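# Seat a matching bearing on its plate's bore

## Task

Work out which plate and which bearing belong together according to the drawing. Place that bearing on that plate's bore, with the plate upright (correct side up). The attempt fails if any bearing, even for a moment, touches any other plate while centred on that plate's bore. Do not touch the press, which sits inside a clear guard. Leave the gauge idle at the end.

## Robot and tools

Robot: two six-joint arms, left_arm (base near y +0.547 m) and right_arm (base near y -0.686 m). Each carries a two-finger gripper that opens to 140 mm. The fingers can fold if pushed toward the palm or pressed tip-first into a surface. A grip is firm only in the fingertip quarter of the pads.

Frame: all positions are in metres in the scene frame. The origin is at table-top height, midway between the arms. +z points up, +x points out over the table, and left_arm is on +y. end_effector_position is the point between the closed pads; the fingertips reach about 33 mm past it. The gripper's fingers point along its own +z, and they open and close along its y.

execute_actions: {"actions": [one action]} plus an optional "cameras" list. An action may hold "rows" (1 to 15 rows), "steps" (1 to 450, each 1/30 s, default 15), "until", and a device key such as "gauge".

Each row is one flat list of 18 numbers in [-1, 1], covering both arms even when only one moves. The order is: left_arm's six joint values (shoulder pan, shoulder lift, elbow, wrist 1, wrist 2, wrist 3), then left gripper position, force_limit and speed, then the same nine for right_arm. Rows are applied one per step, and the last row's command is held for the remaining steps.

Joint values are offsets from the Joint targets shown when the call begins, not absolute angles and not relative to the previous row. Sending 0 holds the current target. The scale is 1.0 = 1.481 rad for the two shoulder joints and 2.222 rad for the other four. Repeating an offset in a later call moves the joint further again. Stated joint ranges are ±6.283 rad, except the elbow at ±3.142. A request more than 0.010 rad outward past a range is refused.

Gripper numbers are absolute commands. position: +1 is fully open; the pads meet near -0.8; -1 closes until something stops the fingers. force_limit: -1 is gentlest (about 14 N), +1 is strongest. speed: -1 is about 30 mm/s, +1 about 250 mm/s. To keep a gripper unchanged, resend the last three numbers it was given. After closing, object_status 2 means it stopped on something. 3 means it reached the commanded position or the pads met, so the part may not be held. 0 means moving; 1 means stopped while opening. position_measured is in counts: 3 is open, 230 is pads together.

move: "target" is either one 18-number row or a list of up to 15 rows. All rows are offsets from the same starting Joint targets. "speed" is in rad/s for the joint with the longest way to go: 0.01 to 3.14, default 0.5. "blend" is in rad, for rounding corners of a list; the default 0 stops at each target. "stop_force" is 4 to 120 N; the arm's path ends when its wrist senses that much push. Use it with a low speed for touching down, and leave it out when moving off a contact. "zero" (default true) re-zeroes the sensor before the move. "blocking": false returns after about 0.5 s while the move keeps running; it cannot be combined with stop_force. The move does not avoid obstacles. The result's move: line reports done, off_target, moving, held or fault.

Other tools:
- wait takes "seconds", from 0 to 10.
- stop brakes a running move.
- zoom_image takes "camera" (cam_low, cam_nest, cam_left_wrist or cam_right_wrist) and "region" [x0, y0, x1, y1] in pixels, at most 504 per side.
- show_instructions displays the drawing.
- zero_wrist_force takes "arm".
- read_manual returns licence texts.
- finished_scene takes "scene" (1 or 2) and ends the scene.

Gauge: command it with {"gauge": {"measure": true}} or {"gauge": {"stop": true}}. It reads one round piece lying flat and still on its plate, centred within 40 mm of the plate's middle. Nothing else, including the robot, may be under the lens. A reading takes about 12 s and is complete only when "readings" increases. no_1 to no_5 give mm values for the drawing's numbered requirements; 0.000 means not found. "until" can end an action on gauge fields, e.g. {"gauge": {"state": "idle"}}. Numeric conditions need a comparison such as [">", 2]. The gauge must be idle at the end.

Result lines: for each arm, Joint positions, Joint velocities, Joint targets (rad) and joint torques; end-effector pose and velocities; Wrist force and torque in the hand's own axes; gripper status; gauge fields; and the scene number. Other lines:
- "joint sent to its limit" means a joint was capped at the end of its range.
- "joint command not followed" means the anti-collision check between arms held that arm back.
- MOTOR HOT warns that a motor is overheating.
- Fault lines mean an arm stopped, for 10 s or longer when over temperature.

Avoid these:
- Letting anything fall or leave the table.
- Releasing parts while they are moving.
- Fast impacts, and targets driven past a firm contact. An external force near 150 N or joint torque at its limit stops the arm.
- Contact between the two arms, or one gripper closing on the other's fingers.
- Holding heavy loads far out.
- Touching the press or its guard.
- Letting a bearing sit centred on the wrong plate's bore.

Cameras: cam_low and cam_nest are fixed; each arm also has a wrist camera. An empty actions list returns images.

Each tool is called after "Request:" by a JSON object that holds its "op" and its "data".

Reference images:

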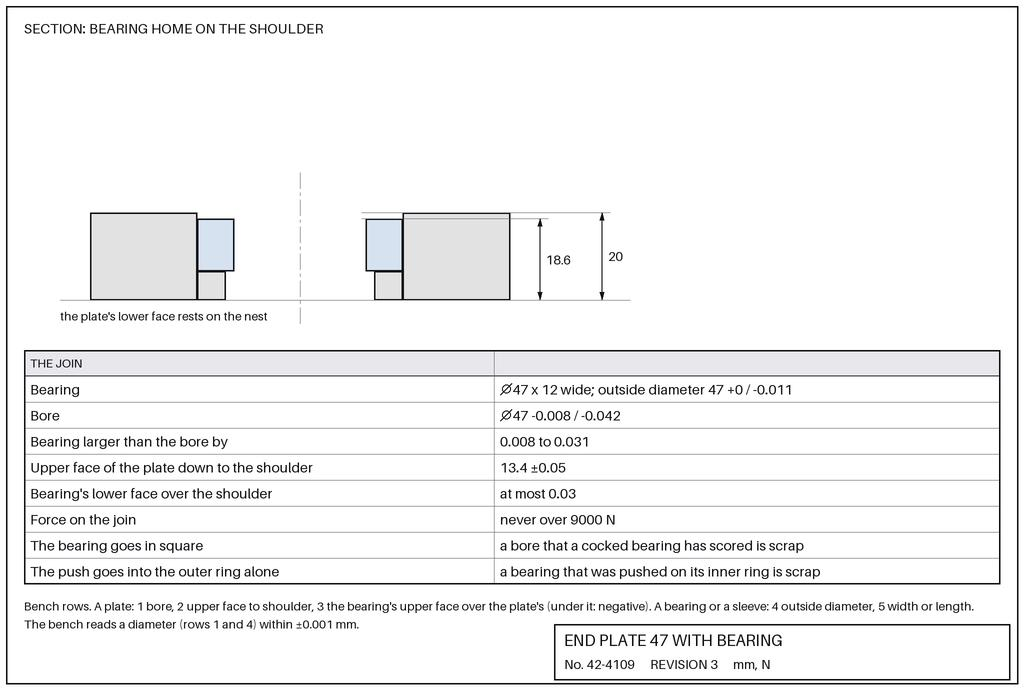

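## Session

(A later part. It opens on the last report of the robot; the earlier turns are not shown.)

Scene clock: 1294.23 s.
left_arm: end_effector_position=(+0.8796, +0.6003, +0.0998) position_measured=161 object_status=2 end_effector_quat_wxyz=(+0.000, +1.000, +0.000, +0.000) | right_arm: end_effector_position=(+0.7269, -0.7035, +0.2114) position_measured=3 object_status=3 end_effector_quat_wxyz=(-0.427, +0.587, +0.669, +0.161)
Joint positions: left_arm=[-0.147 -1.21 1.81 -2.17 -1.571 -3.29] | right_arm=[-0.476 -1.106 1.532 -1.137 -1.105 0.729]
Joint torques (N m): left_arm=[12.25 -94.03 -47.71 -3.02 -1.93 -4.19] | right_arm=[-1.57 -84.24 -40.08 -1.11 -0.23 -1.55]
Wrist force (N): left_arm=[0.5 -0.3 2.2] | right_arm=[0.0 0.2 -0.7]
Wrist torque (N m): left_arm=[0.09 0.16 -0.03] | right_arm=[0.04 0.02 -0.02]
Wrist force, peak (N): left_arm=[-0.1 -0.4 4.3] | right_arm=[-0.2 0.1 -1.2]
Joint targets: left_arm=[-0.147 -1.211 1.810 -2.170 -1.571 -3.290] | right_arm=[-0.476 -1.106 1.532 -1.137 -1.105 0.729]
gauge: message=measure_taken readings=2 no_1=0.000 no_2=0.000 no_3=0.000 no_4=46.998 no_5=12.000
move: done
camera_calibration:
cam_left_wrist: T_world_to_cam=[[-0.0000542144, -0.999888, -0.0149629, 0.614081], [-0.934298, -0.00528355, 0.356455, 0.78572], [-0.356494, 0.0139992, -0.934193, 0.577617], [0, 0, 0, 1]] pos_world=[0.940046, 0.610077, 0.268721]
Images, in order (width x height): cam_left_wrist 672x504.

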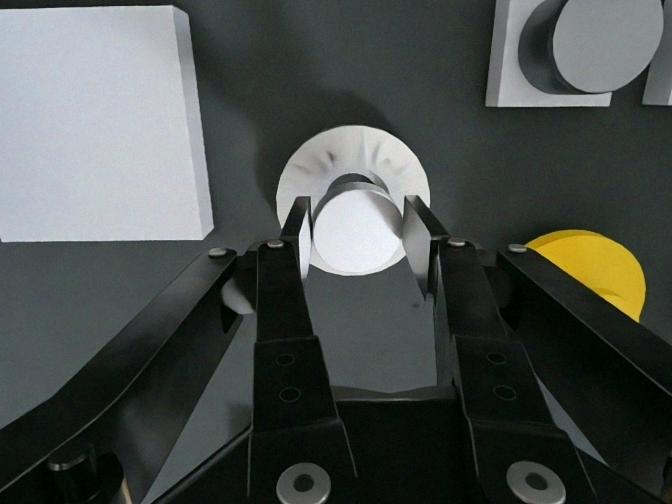

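Request:
{"op": "move", "data": {"target": [[-0.0331,-0.065,0.1021,-0.0593,0,-0.0223,-1,-0.1,-1,0,0,0,0,0,0,1,1,1],[-0.0331,-0.0499,0.1094,-0.0763,0,-0.0223,-1,-0.1,-1,0,0,0,0,0,0,1,1,1],[-0.0331,-0.0499,0.1094,-0.0763,0,-0.0223,0.1,-0.1,-1,0,0,0,0,0,0,1,1,1]], "speed": [0.3,0.05,0.05]}}

Request:
{"op": "move", "data": {"target": [[0,0.0025,0.0012,-0.0028,0,0,0.1,-0.1,-1,0,0,0,0,0,0,1,1,1],[0,0.0025,0.0012,-0.0028,0,0,-1,1,-1,0,0,0,0,0,0,1,1,1],[0,-0.0303,-0.0146,0.0342,0,0,-1,1,-1,0,0,0,0,0,0,1,1,1],[0.0337,0.0741,-0.0965,0.0473,0,0.0226,-1,1,-1,0,0,0,0,0,0,1,1,1]], "speed": [0.05,0.1,0.15,0.2], "cameras": ["cam_left_wrist"]}}

Request:
{"op": "zoom_image", "data": {"camera": "cam_left_wrist", "region": [260, 120, 460, 320]}}

Scene clock: 1319.57 s.
left_arm: end_effector_position=(+0.7794, +0.5801, +0.0395) position_measured=117 object_status=0 end_effector_quat_wxyz=(+0.000, +1.000, +0.000, +0.000) | right_arm: end_effector_position=(+0.7269, -0.7035, +0.2114) position_measured=3 object_status=3 end_effector_quat_wxyz=(-0.427, +0.587, +0.669, +0.161)
Joint positions: left_arm=[-0.197 -1.284 2.053 -2.34 -1.571 -3.339] | right_arm=[-0.476 -1.106 1.532 -1.137 -1.105 0.729]
Joint torques (N m): left_arm=[-17.1 -68.94 -42.81 -8.18 -1.57 -4.08] | right_arm=[-2.06 -84.09 -39 -1.17 -0.12 -1.57]
Wrist force (N): left_arm=[0.1 0.0 1.1] | right_arm=[0.1 0.1 -0.9]
Wrist torque (N m): left_arm=[0.20 0.24 0.07] | right_arm=[0.00 -0.02 -0.02]
Wrist force, peak (N): left_arm=[1.7 -2.5 -7.6] | right_arm=[-0.3 0.3 -1.2]
Joint targets: left_arm=[-0.197 -1.284 2.053 -2.340 -1.571 -3.339] | right_arm=[-0.476 -1.106 1.532 -1.137 -1.105 0.729]
gauge: message=measure_taken readings=2 no_1=0.000 no_2=0.000 no_3=0.000 no_4=46.998 no_5=12.000
move: done

Scene clock: 1324.27 s.
left_arm: end_effector_position=(+0.8781, +0.6012, +0.0621) position_measured=164 object_status=2 end_effector_quat_wxyz=(+0.000, +1.000, +0.000, +0.000) | right_arm: end_effector_position=(+0.7269, -0.7035, +0.2114) position_measured=3 object_status=3 end_effector_quat_wxyz=(-0.427, +0.587, +0.669, +0.161)
Joint positions: left_arm=[-0.147 -1.175 1.839 -2.235 -1.571 -3.289] | right_arm=[-0.476 -1.106 1.532 -1.137 -1.105 0.729]
Joint torques (N m): left_arm=[19.24 -69.43 -46.35 -3.17 -1.41 3.51] | right_arm=[0.41 -83.65 -39.78 -1.24 -0.48 -1.7]
Wrist force (N): left_arm=[-0.2 -0.7 2.3] | right_arm=[-0.2 0.2 -0.9]
Wrist torque (N m): left_arm=[-0.03 0.33 -0.16] | right_arm=[0.04 0.06 -0.02]
Wrist force, peak (N): left_arm=[-8.6 -2.4 -29.0] | right_arm=[-0.1 0.2 -1.1]
Joint targets: left_arm=[-0.147 -1.175 1.839 -2.235 -1.571 -3.289] | right_arm=[-0.476 -1.106 1.532 -1.137 -1.105 0.729]
gauge: message=measure_taken readings=2 no_1=0.000 no_2=0.000 no_3=0.000 no_4=46.998 no_5=12.000
move: done
camera_calibration:
cam_left_wrist: T_world_to_cam=[[0.00016822, -0.999888, -0.0149402, 0.614203], [-0.934297, -0.00548326, 0.356453, 0.797883], [-0.356495, 0.0138987, -0.934194, 0.541913], [0, 0, 0, 1]] pos_world=[0.938546, 0.610977, 0.231021]
Images, in order (width x height): cam_left_wrist 672x504.

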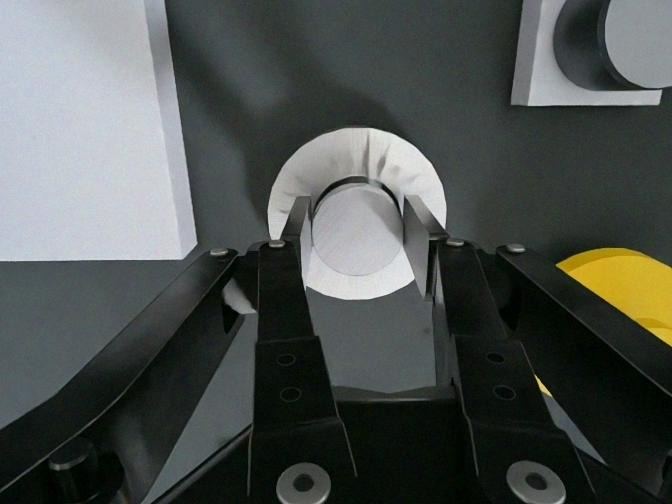

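Scaled by 2.520 from the camera's 672x504 image, which has a finer 960x720 frame.

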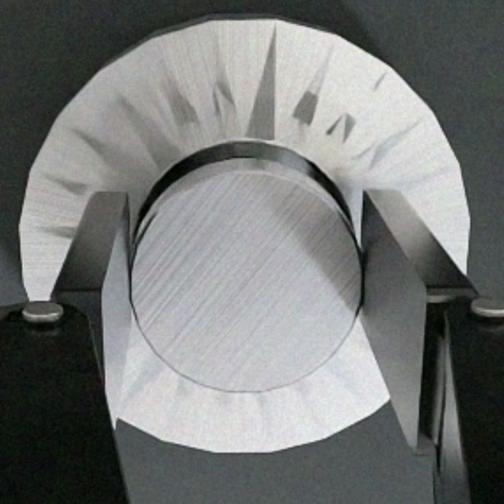

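Request:
{"op": "move", "data": {"target": [0.0003,0.0056,-0.0005,-0.0032,0,0.0002,-1,1,-1,0,0,0,0,0,0,1,1,1], "speed": 0.02, "stop_force": 4, "cameras": ["cam_left_wrist"]}}

Request:
{"op": "zoom_image", "data": {"camera": "cam_left_wrist", "region": [260, 120, 460, 320]}}

Scene clock: 1345.73 s.
left_arm: end_effector_position=(+0.8802, +0.6013, +0.0569) position_measured=164 object_status=2 end_effector_quat_wxyz=(+0.000, +1.000, +0.000, +0.000) | right_arm: end_effector_position=(+0.7269, -0.7035, +0.2114) position_measured=3 object_status=3 end_effector_quat_wxyz=(-0.427, +0.587, +0.669, +0.161)
Joint positions: left_arm=[-0.146 -1.166 1.838 -2.242 -1.571 -3.288] | right_arm=[-0.476 -1.106 1.532 -1.137 -1.105 0.729]
Joint torques (N m): left_arm=[19.87 -69.49 -46.28 -8.41 -1.09 3.69] | right_arm=[0.93 -83.73 -39.53 -1.19 -0.36 -1.69]
Wrist force (N): left_arm=[-0.1 -0.4 2.7] | right_arm=[-0.4 0.3 -0.7]
Wrist torque (N m): left_arm=[0.04 0.30 -0.15] | right_arm=[0.06 0.09 -0.02]
Wrist force, peak (N): left_arm=[0.0 -0.7 2.7] | right_arm=[-0.1 0.3 -1.2]
Joint targets: left_arm=[-0.146 -1.166 1.838 -2.242 -1.571 -3.288] | right_arm=[-0.476 -1.106 1.532 -1.137 -1.105 0.729]
gauge: message=measure_taken readings=2 no_1=0.000 no_2=0.000 no_3=0.000 no_4=46.998 no_5=12.000
move: done
camera_calibration:
cam_left_wrist: T_world_to_cam=[[0.000167242, -0.999888, -0.01494, 0.614225], [-0.934264, -0.00548355, 0.35654, 0.801742], [-0.356582, 0.0138982, -0.934161, 0.537913], [0, 0, 0, 1]] pos_world=[0.940746, 0.611077, 0.225821]
Images, in order (width x height): cam_left_wrist 672x504.

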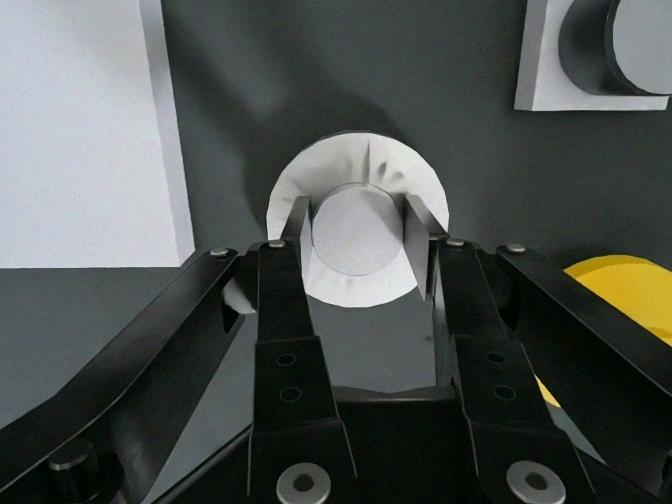

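Scaled by 2.520 from the camera's 672x504 image, which has a finer 960x720 frame.

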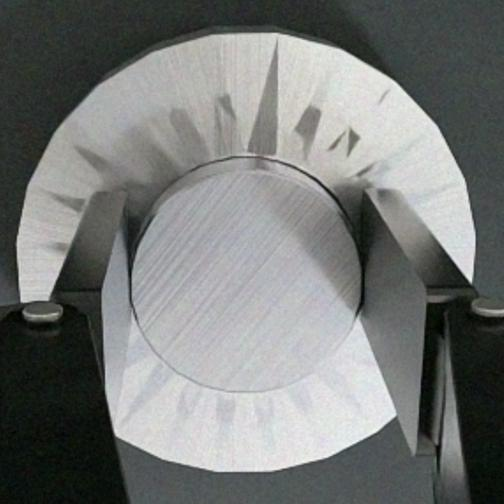

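Request:
{"op": "move", "data": {"target": [[0,-0.0002,0.0002,0,0,0,-1,1,-1,0,0,0,0,0,0,1,1,1],[0,0.0009,0.0006,-0.0011,0,0,-1,1,-1,0,0,0,0,0,0,1,1,1]], "speed": 0.01, "stop_force": 4, "cameras": ["cam_left_wrist"]}}

Request:
{"op": "zoom_image", "data": {"camera": "cam_left_wrist", "region": [260, 120, 460, 320]}}

Scene clock: 1359.20 s.
left_arm: end_effector_position=(+0.8800, +0.6013, +0.0553) position_measured=164 object_status=2 end_effector_quat_wxyz=(+0.000, +1.000, +0.000, +0.000) | right_arm: end_effector_position=(+0.7269, -0.7035, +0.2114) position_measured=3 object_status=3 end_effector_quat_wxyz=(-0.427, +0.587, +0.669, +0.161)
Joint positions: left_arm=[-0.146 -1.165 1.839 -2.244 -1.571 -3.288] | right_arm=[-0.476 -1.106 1.532 -1.137 -1.105 0.729]
Joint torques (N m): left_arm=[18.61 -69.64 -32.2 -8.05 -0.87 3.34] | right_arm=[-0.38 -83.26 -39.27 -1.29 -0.07 -1.7]
Wrist force (N): left_arm=[0.2 0.5 1.5] | right_arm=[0.0 0.2 -0.8]
Wrist torque (N m): left_arm=[-0.02 0.28 -0.15] | right_arm=[0.03 0.02 -0.02]
Wrist force, peak (N): left_arm=[-0.4 -0.7 2.8] | right_arm=[-0.5 0.2 -1.1]
Joint targets: left_arm=[-0.146 -1.165 1.839 -2.244 -1.571 -3.288] | right_arm=[-0.476 -1.106 1.532 -1.137 -1.105 0.729]
gauge: message=measure_taken readings=2 no_1=0.000 no_2=0.000 no_3=0.000 no_4=46.998 no_5=12.000
move: done
camera_calibration:
cam_left_wrist: T_world_to_cam=[[0.000128213, -0.999887, -0.0150337, 0.614259], [-0.934185, -0.00548362, 0.356747, 0.802004], [-0.356789, 0.0139985, -0.93408, 0.536462], [0, 0, 0, 1]] pos_world=[0.940545, 0.611078, 0.224221]
Images, in order (width x height): cam_left_wrist 672x504.

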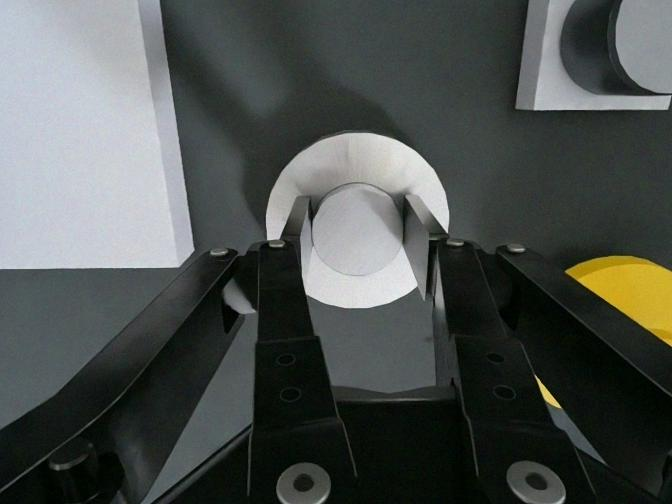

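Scaled by 2.520 from the camera's 672x504 image, which has a finer 960x720 frame.

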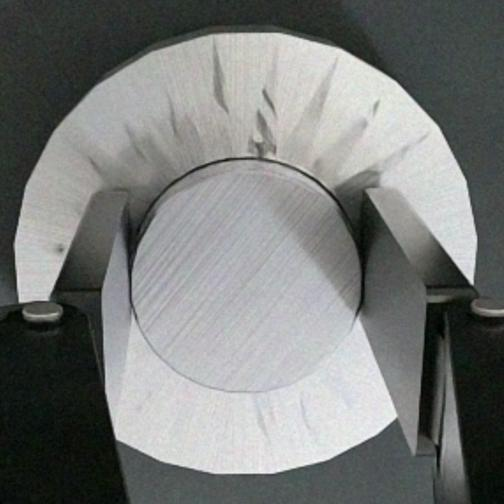

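Request:
{"op": "move", "data": {"target": [0,0.0006,0.0003,-0.0007,0,0,-1,1,-1,0,0,0,0,0,0,1,1,1], "speed": 0.01, "stop_force": 6, "cameras": ["cam_left_wrist"]}}

Request:
{"op": "zoom_image", "data": {"camera": "cam_left_wrist", "region": [260, 120, 460, 320]}}

Scene clock: 1368.43 s.
left_arm: end_effector_position=(+0.8799, +0.6013, +0.0547) position_measured=164 object_status=2 end_effector_quat_wxyz=(+0.000, +1.000, +0.000, +0.000) | right_arm: end_effector_position=(+0.7269, -0.7035, +0.2114) position_measured=3 object_status=3 end_effector_quat_wxyz=(-0.427, +0.587, +0.669, +0.161)
Joint positions: left_arm=[-0.146 -1.164 1.839 -2.245 -1.571 -3.288] | right_arm=[-0.476 -1.106 1.532 -1.137 -1.105 0.729]
Joint torques (N m): left_arm=[18.57 -75.63 -35.41 -4.05 -0.99 3.38] | right_arm=[0.51 -83.27 -39.15 -1.19 0.26 -1.37]
Wrist force (N): left_arm=[-2.8 -0.1 -7.8] | right_arm=[0.0 0.1 -0.8]
Wrist torque (N m): left_arm=[0.06 0.17 -0.15] | right_arm=[0.02 0.02 -0.02]
Wrist force, peak (N): left_arm=[-3.7 0.6 -8.5] | right_arm=[0.1 0.3 -1.3]
Joint targets: left_arm=[-0.146 -1.165 1.839 -2.245 -1.571 -3.288] | right_arm=[-0.476 -1.106 1.532 -1.137 -1.105 0.729]
gauge: message=measure_taken readings=2 no_1=0.000 no_2=0.000 no_3=0.000 no_4=46.998 no_5=12.000
move: contact (left_arm)
camera_calibration:
cam_left_wrist: T_world_to_cam=[[0.000128213, -0.999887, -0.0150337, 0.61425], [-0.934185, -0.00548362, 0.356747, 0.802124], [-0.356789, 0.0139985, -0.93408, 0.535866], [0, 0, 0, 1]] pos_world=[0.940445, 0.611078, 0.223621]
Images, in order (width x height): cam_left_wrist 672x504.

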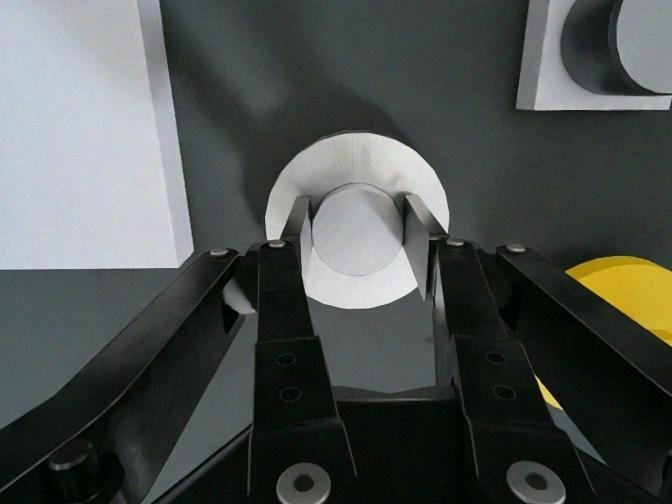

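Scaled by 2.520 from the camera's 672x504 image, which has a finer 960x720 frame.

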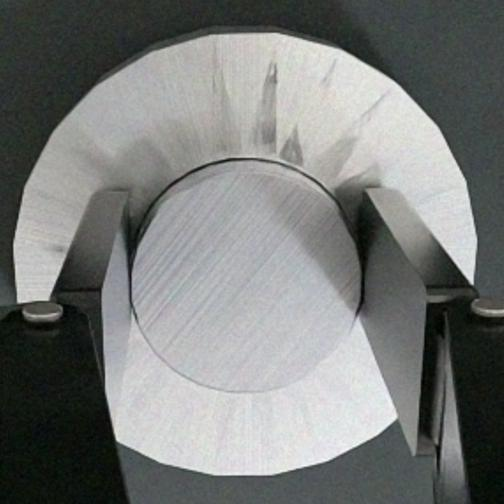

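Request:
{"op": "execute_actions", "data": {"actions": [{"rows":[[0,-0.0002,-0.0001,0.0003,0,0,0.1,1,-1,0,0,0,0,0,0,1,1,1]],"steps":60}], "cameras": ["cam_left_wrist"]}}

Request:
{"op": "zoom_image", "data": {"camera": "cam_left_wrist", "region": [260, 120, 460, 320]}}

Scene clock: 1390.87 s.
left_arm: end_effector_position=(+0.8799, +0.6013, +0.0551) position_measured=117 object_status=3 end_effector_quat_wxyz=(+0.000, +1.000, +0.000, +0.000) | right_arm: end_effector_position=(+0.7269, -0.7035, +0.2114) position_measured=3 object_status=3 end_effector_quat_wxyz=(-0.427, +0.587, +0.669, +0.161)
Joint positions: left_arm=[-0.146 -1.165 1.839 -2.244 -1.571 -3.288] | right_arm=[-0.476 -1.106 1.532 -1.137 -1.105 0.729]
Joint torques (N m): left_arm=[17.14 -95.61 -45.69 -2.87 -0.91 3.69] | right_arm=[-0.9 -84.52 -38.3 -1.03 0.14 -1.7]
Wrist force (N): left_arm=[-0.1 -0.5 1.4] | right_arm=[-0.1 0.1 -0.8]
Wrist torque (N m): left_arm=[0.01 0.28 -0.15] | right_arm=[0.02 0.04 -0.02]
Wrist force, peak (N): left_arm=[-2.9 0.0 -8.1] | right_arm=[-0.3 0.4 -1.2]
Joint targets: left_arm=[-0.146 -1.165 1.839 -2.244 -1.571 -3.288] | right_arm=[-0.476 -1.106 1.532 -1.137 -1.105 0.729]
gauge: message=measure_taken readings=2 no_1=0.000 no_2=0.000 no_3=0.000 no_4=46.998 no_5=12.000
camera_calibration:
cam_left_wrist: T_world_to_cam=[[0.000127229, -0.999887, -0.0150334, 0.614255], [-0.934151, -0.00548391, 0.356835, 0.801966], [-0.356877, 0.0139981, -0.934047, 0.536221], [0, 0, 0, 1]] pos_world=[0.940445, 0.611078, 0.22392]
Images, in order (width x height): cam_left_wrist 672x504.

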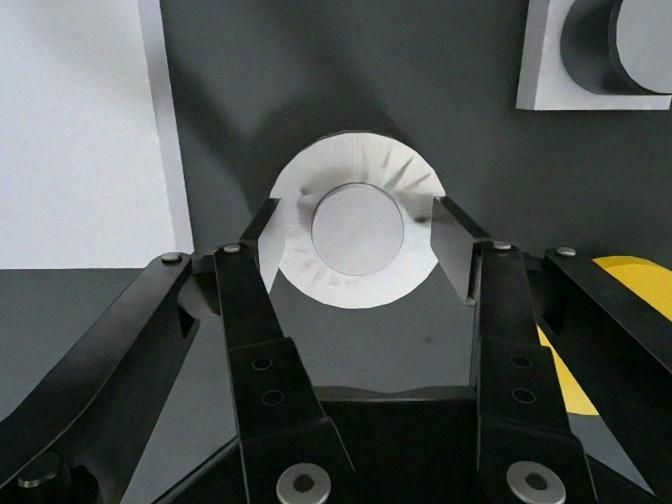

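Scaled by 2.520 from the camera's 672x504 image, which has a finer 960x720 frame.

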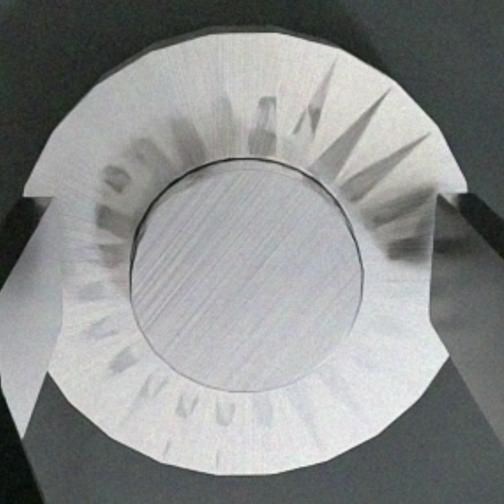

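Request:
{"op": "move", "data": {"target": [0,-0.046,-0.0181,0.0487,0,0,0.1,1,-1,0,0,0,0,0,0,1,1,1], "speed": 0.15, "cameras": ["cam_left_wrist","cam_low"]}}

Request:
{"op": "zoom_image", "data": {"camera": "cam_low", "region": [520, 270, 620, 340]}}

Request:
{"op": "zoom_image", "data": {"camera": "cam_left_wrist", "region": [260, 100, 460, 300]}}

Scene clock: 1401.70 s.
left_arm: end_effector_position=(+0.8771, +0.6018, +0.1205) position_measured=117 object_status=3 end_effector_quat_wxyz=(+0.000, +1.000, +0.000, +0.000) | right_arm: end_effector_position=(+0.7269, -0.7035, +0.2114) position_measured=3 object_status=3 end_effector_quat_wxyz=(-0.427, +0.587, +0.669, +0.161)
Joint positions: left_arm=[-0.146 -1.233 1.799 -2.136 -1.571 -3.288] | right_arm=[-0.476 -1.106 1.532 -1.137 -1.105 0.729]
Joint torques (N m): left_arm=[17.12 -92.53 -48.85 -3.06 -0.91 3.34] | right_arm=[0.99 -82.79 -37.6 -1.44 0.02 -1.7]
Wrist force (N): left_arm=[-0.1 -0.3 1.2] | right_arm=[0.0 0.3 -0.8]
Wrist torque (N m): left_arm=[0.07 0.27 -0.09] | right_arm=[0.05 0.02 -0.02]
Wrist force, peak (N): left_arm=[-0.2 -0.7 2.6] | right_arm=[-0.2 0.3 -1.3]
Joint targets: left_arm=[-0.146 -1.233 1.799 -2.136 -1.571 -3.288] | right_arm=[-0.476 -1.106 1.532 -1.137 -1.105 0.729]
gauge: message=measure_taken readings=2 no_1=0.000 no_2=0.000 no_3=0.000 no_4=46.998 no_5=12.000
move: done
camera_calibration:
cam_left_wrist: T_world_to_cam=[[0.000128213, -0.999887, -0.0150337, 0.615639], [-0.934185, -0.00548362, 0.356747, 0.776037], [-0.356789, 0.0139985, -0.93408, 0.596324], [0, 0, 0, 1]] pos_world=[0.937645, 0.611478, 0.289421]
Images, in order (width x height): cam_low 672x504, cam_left_wrist 672x504.

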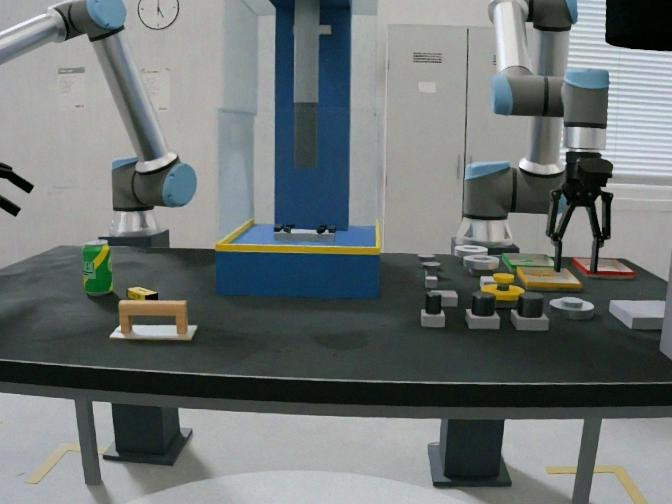

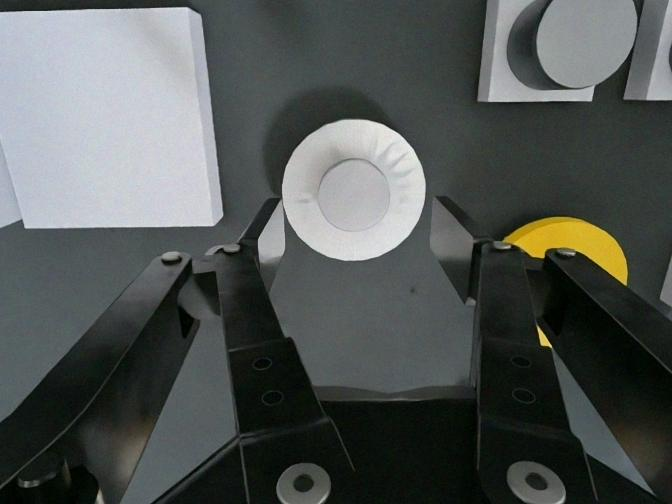

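Scaled by 5.040 from the camera's 672x504 image, which has a finer 960x720 frame.

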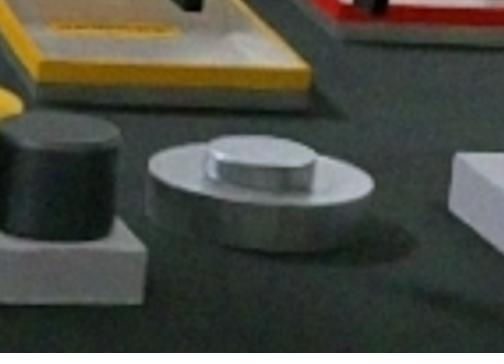

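Scaled by 2.520 from the camera's 672x504 image, which has a finer 960x720 frame.

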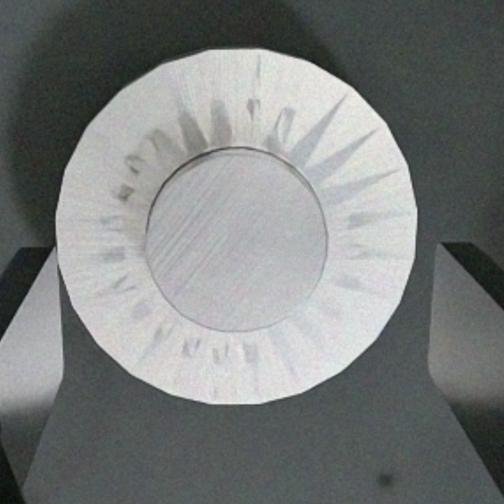

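Flat and seated. Finishing.

Request:
{"op": "finished_scene", "data": {"scene": 1}}

The scene is finished: the task was done.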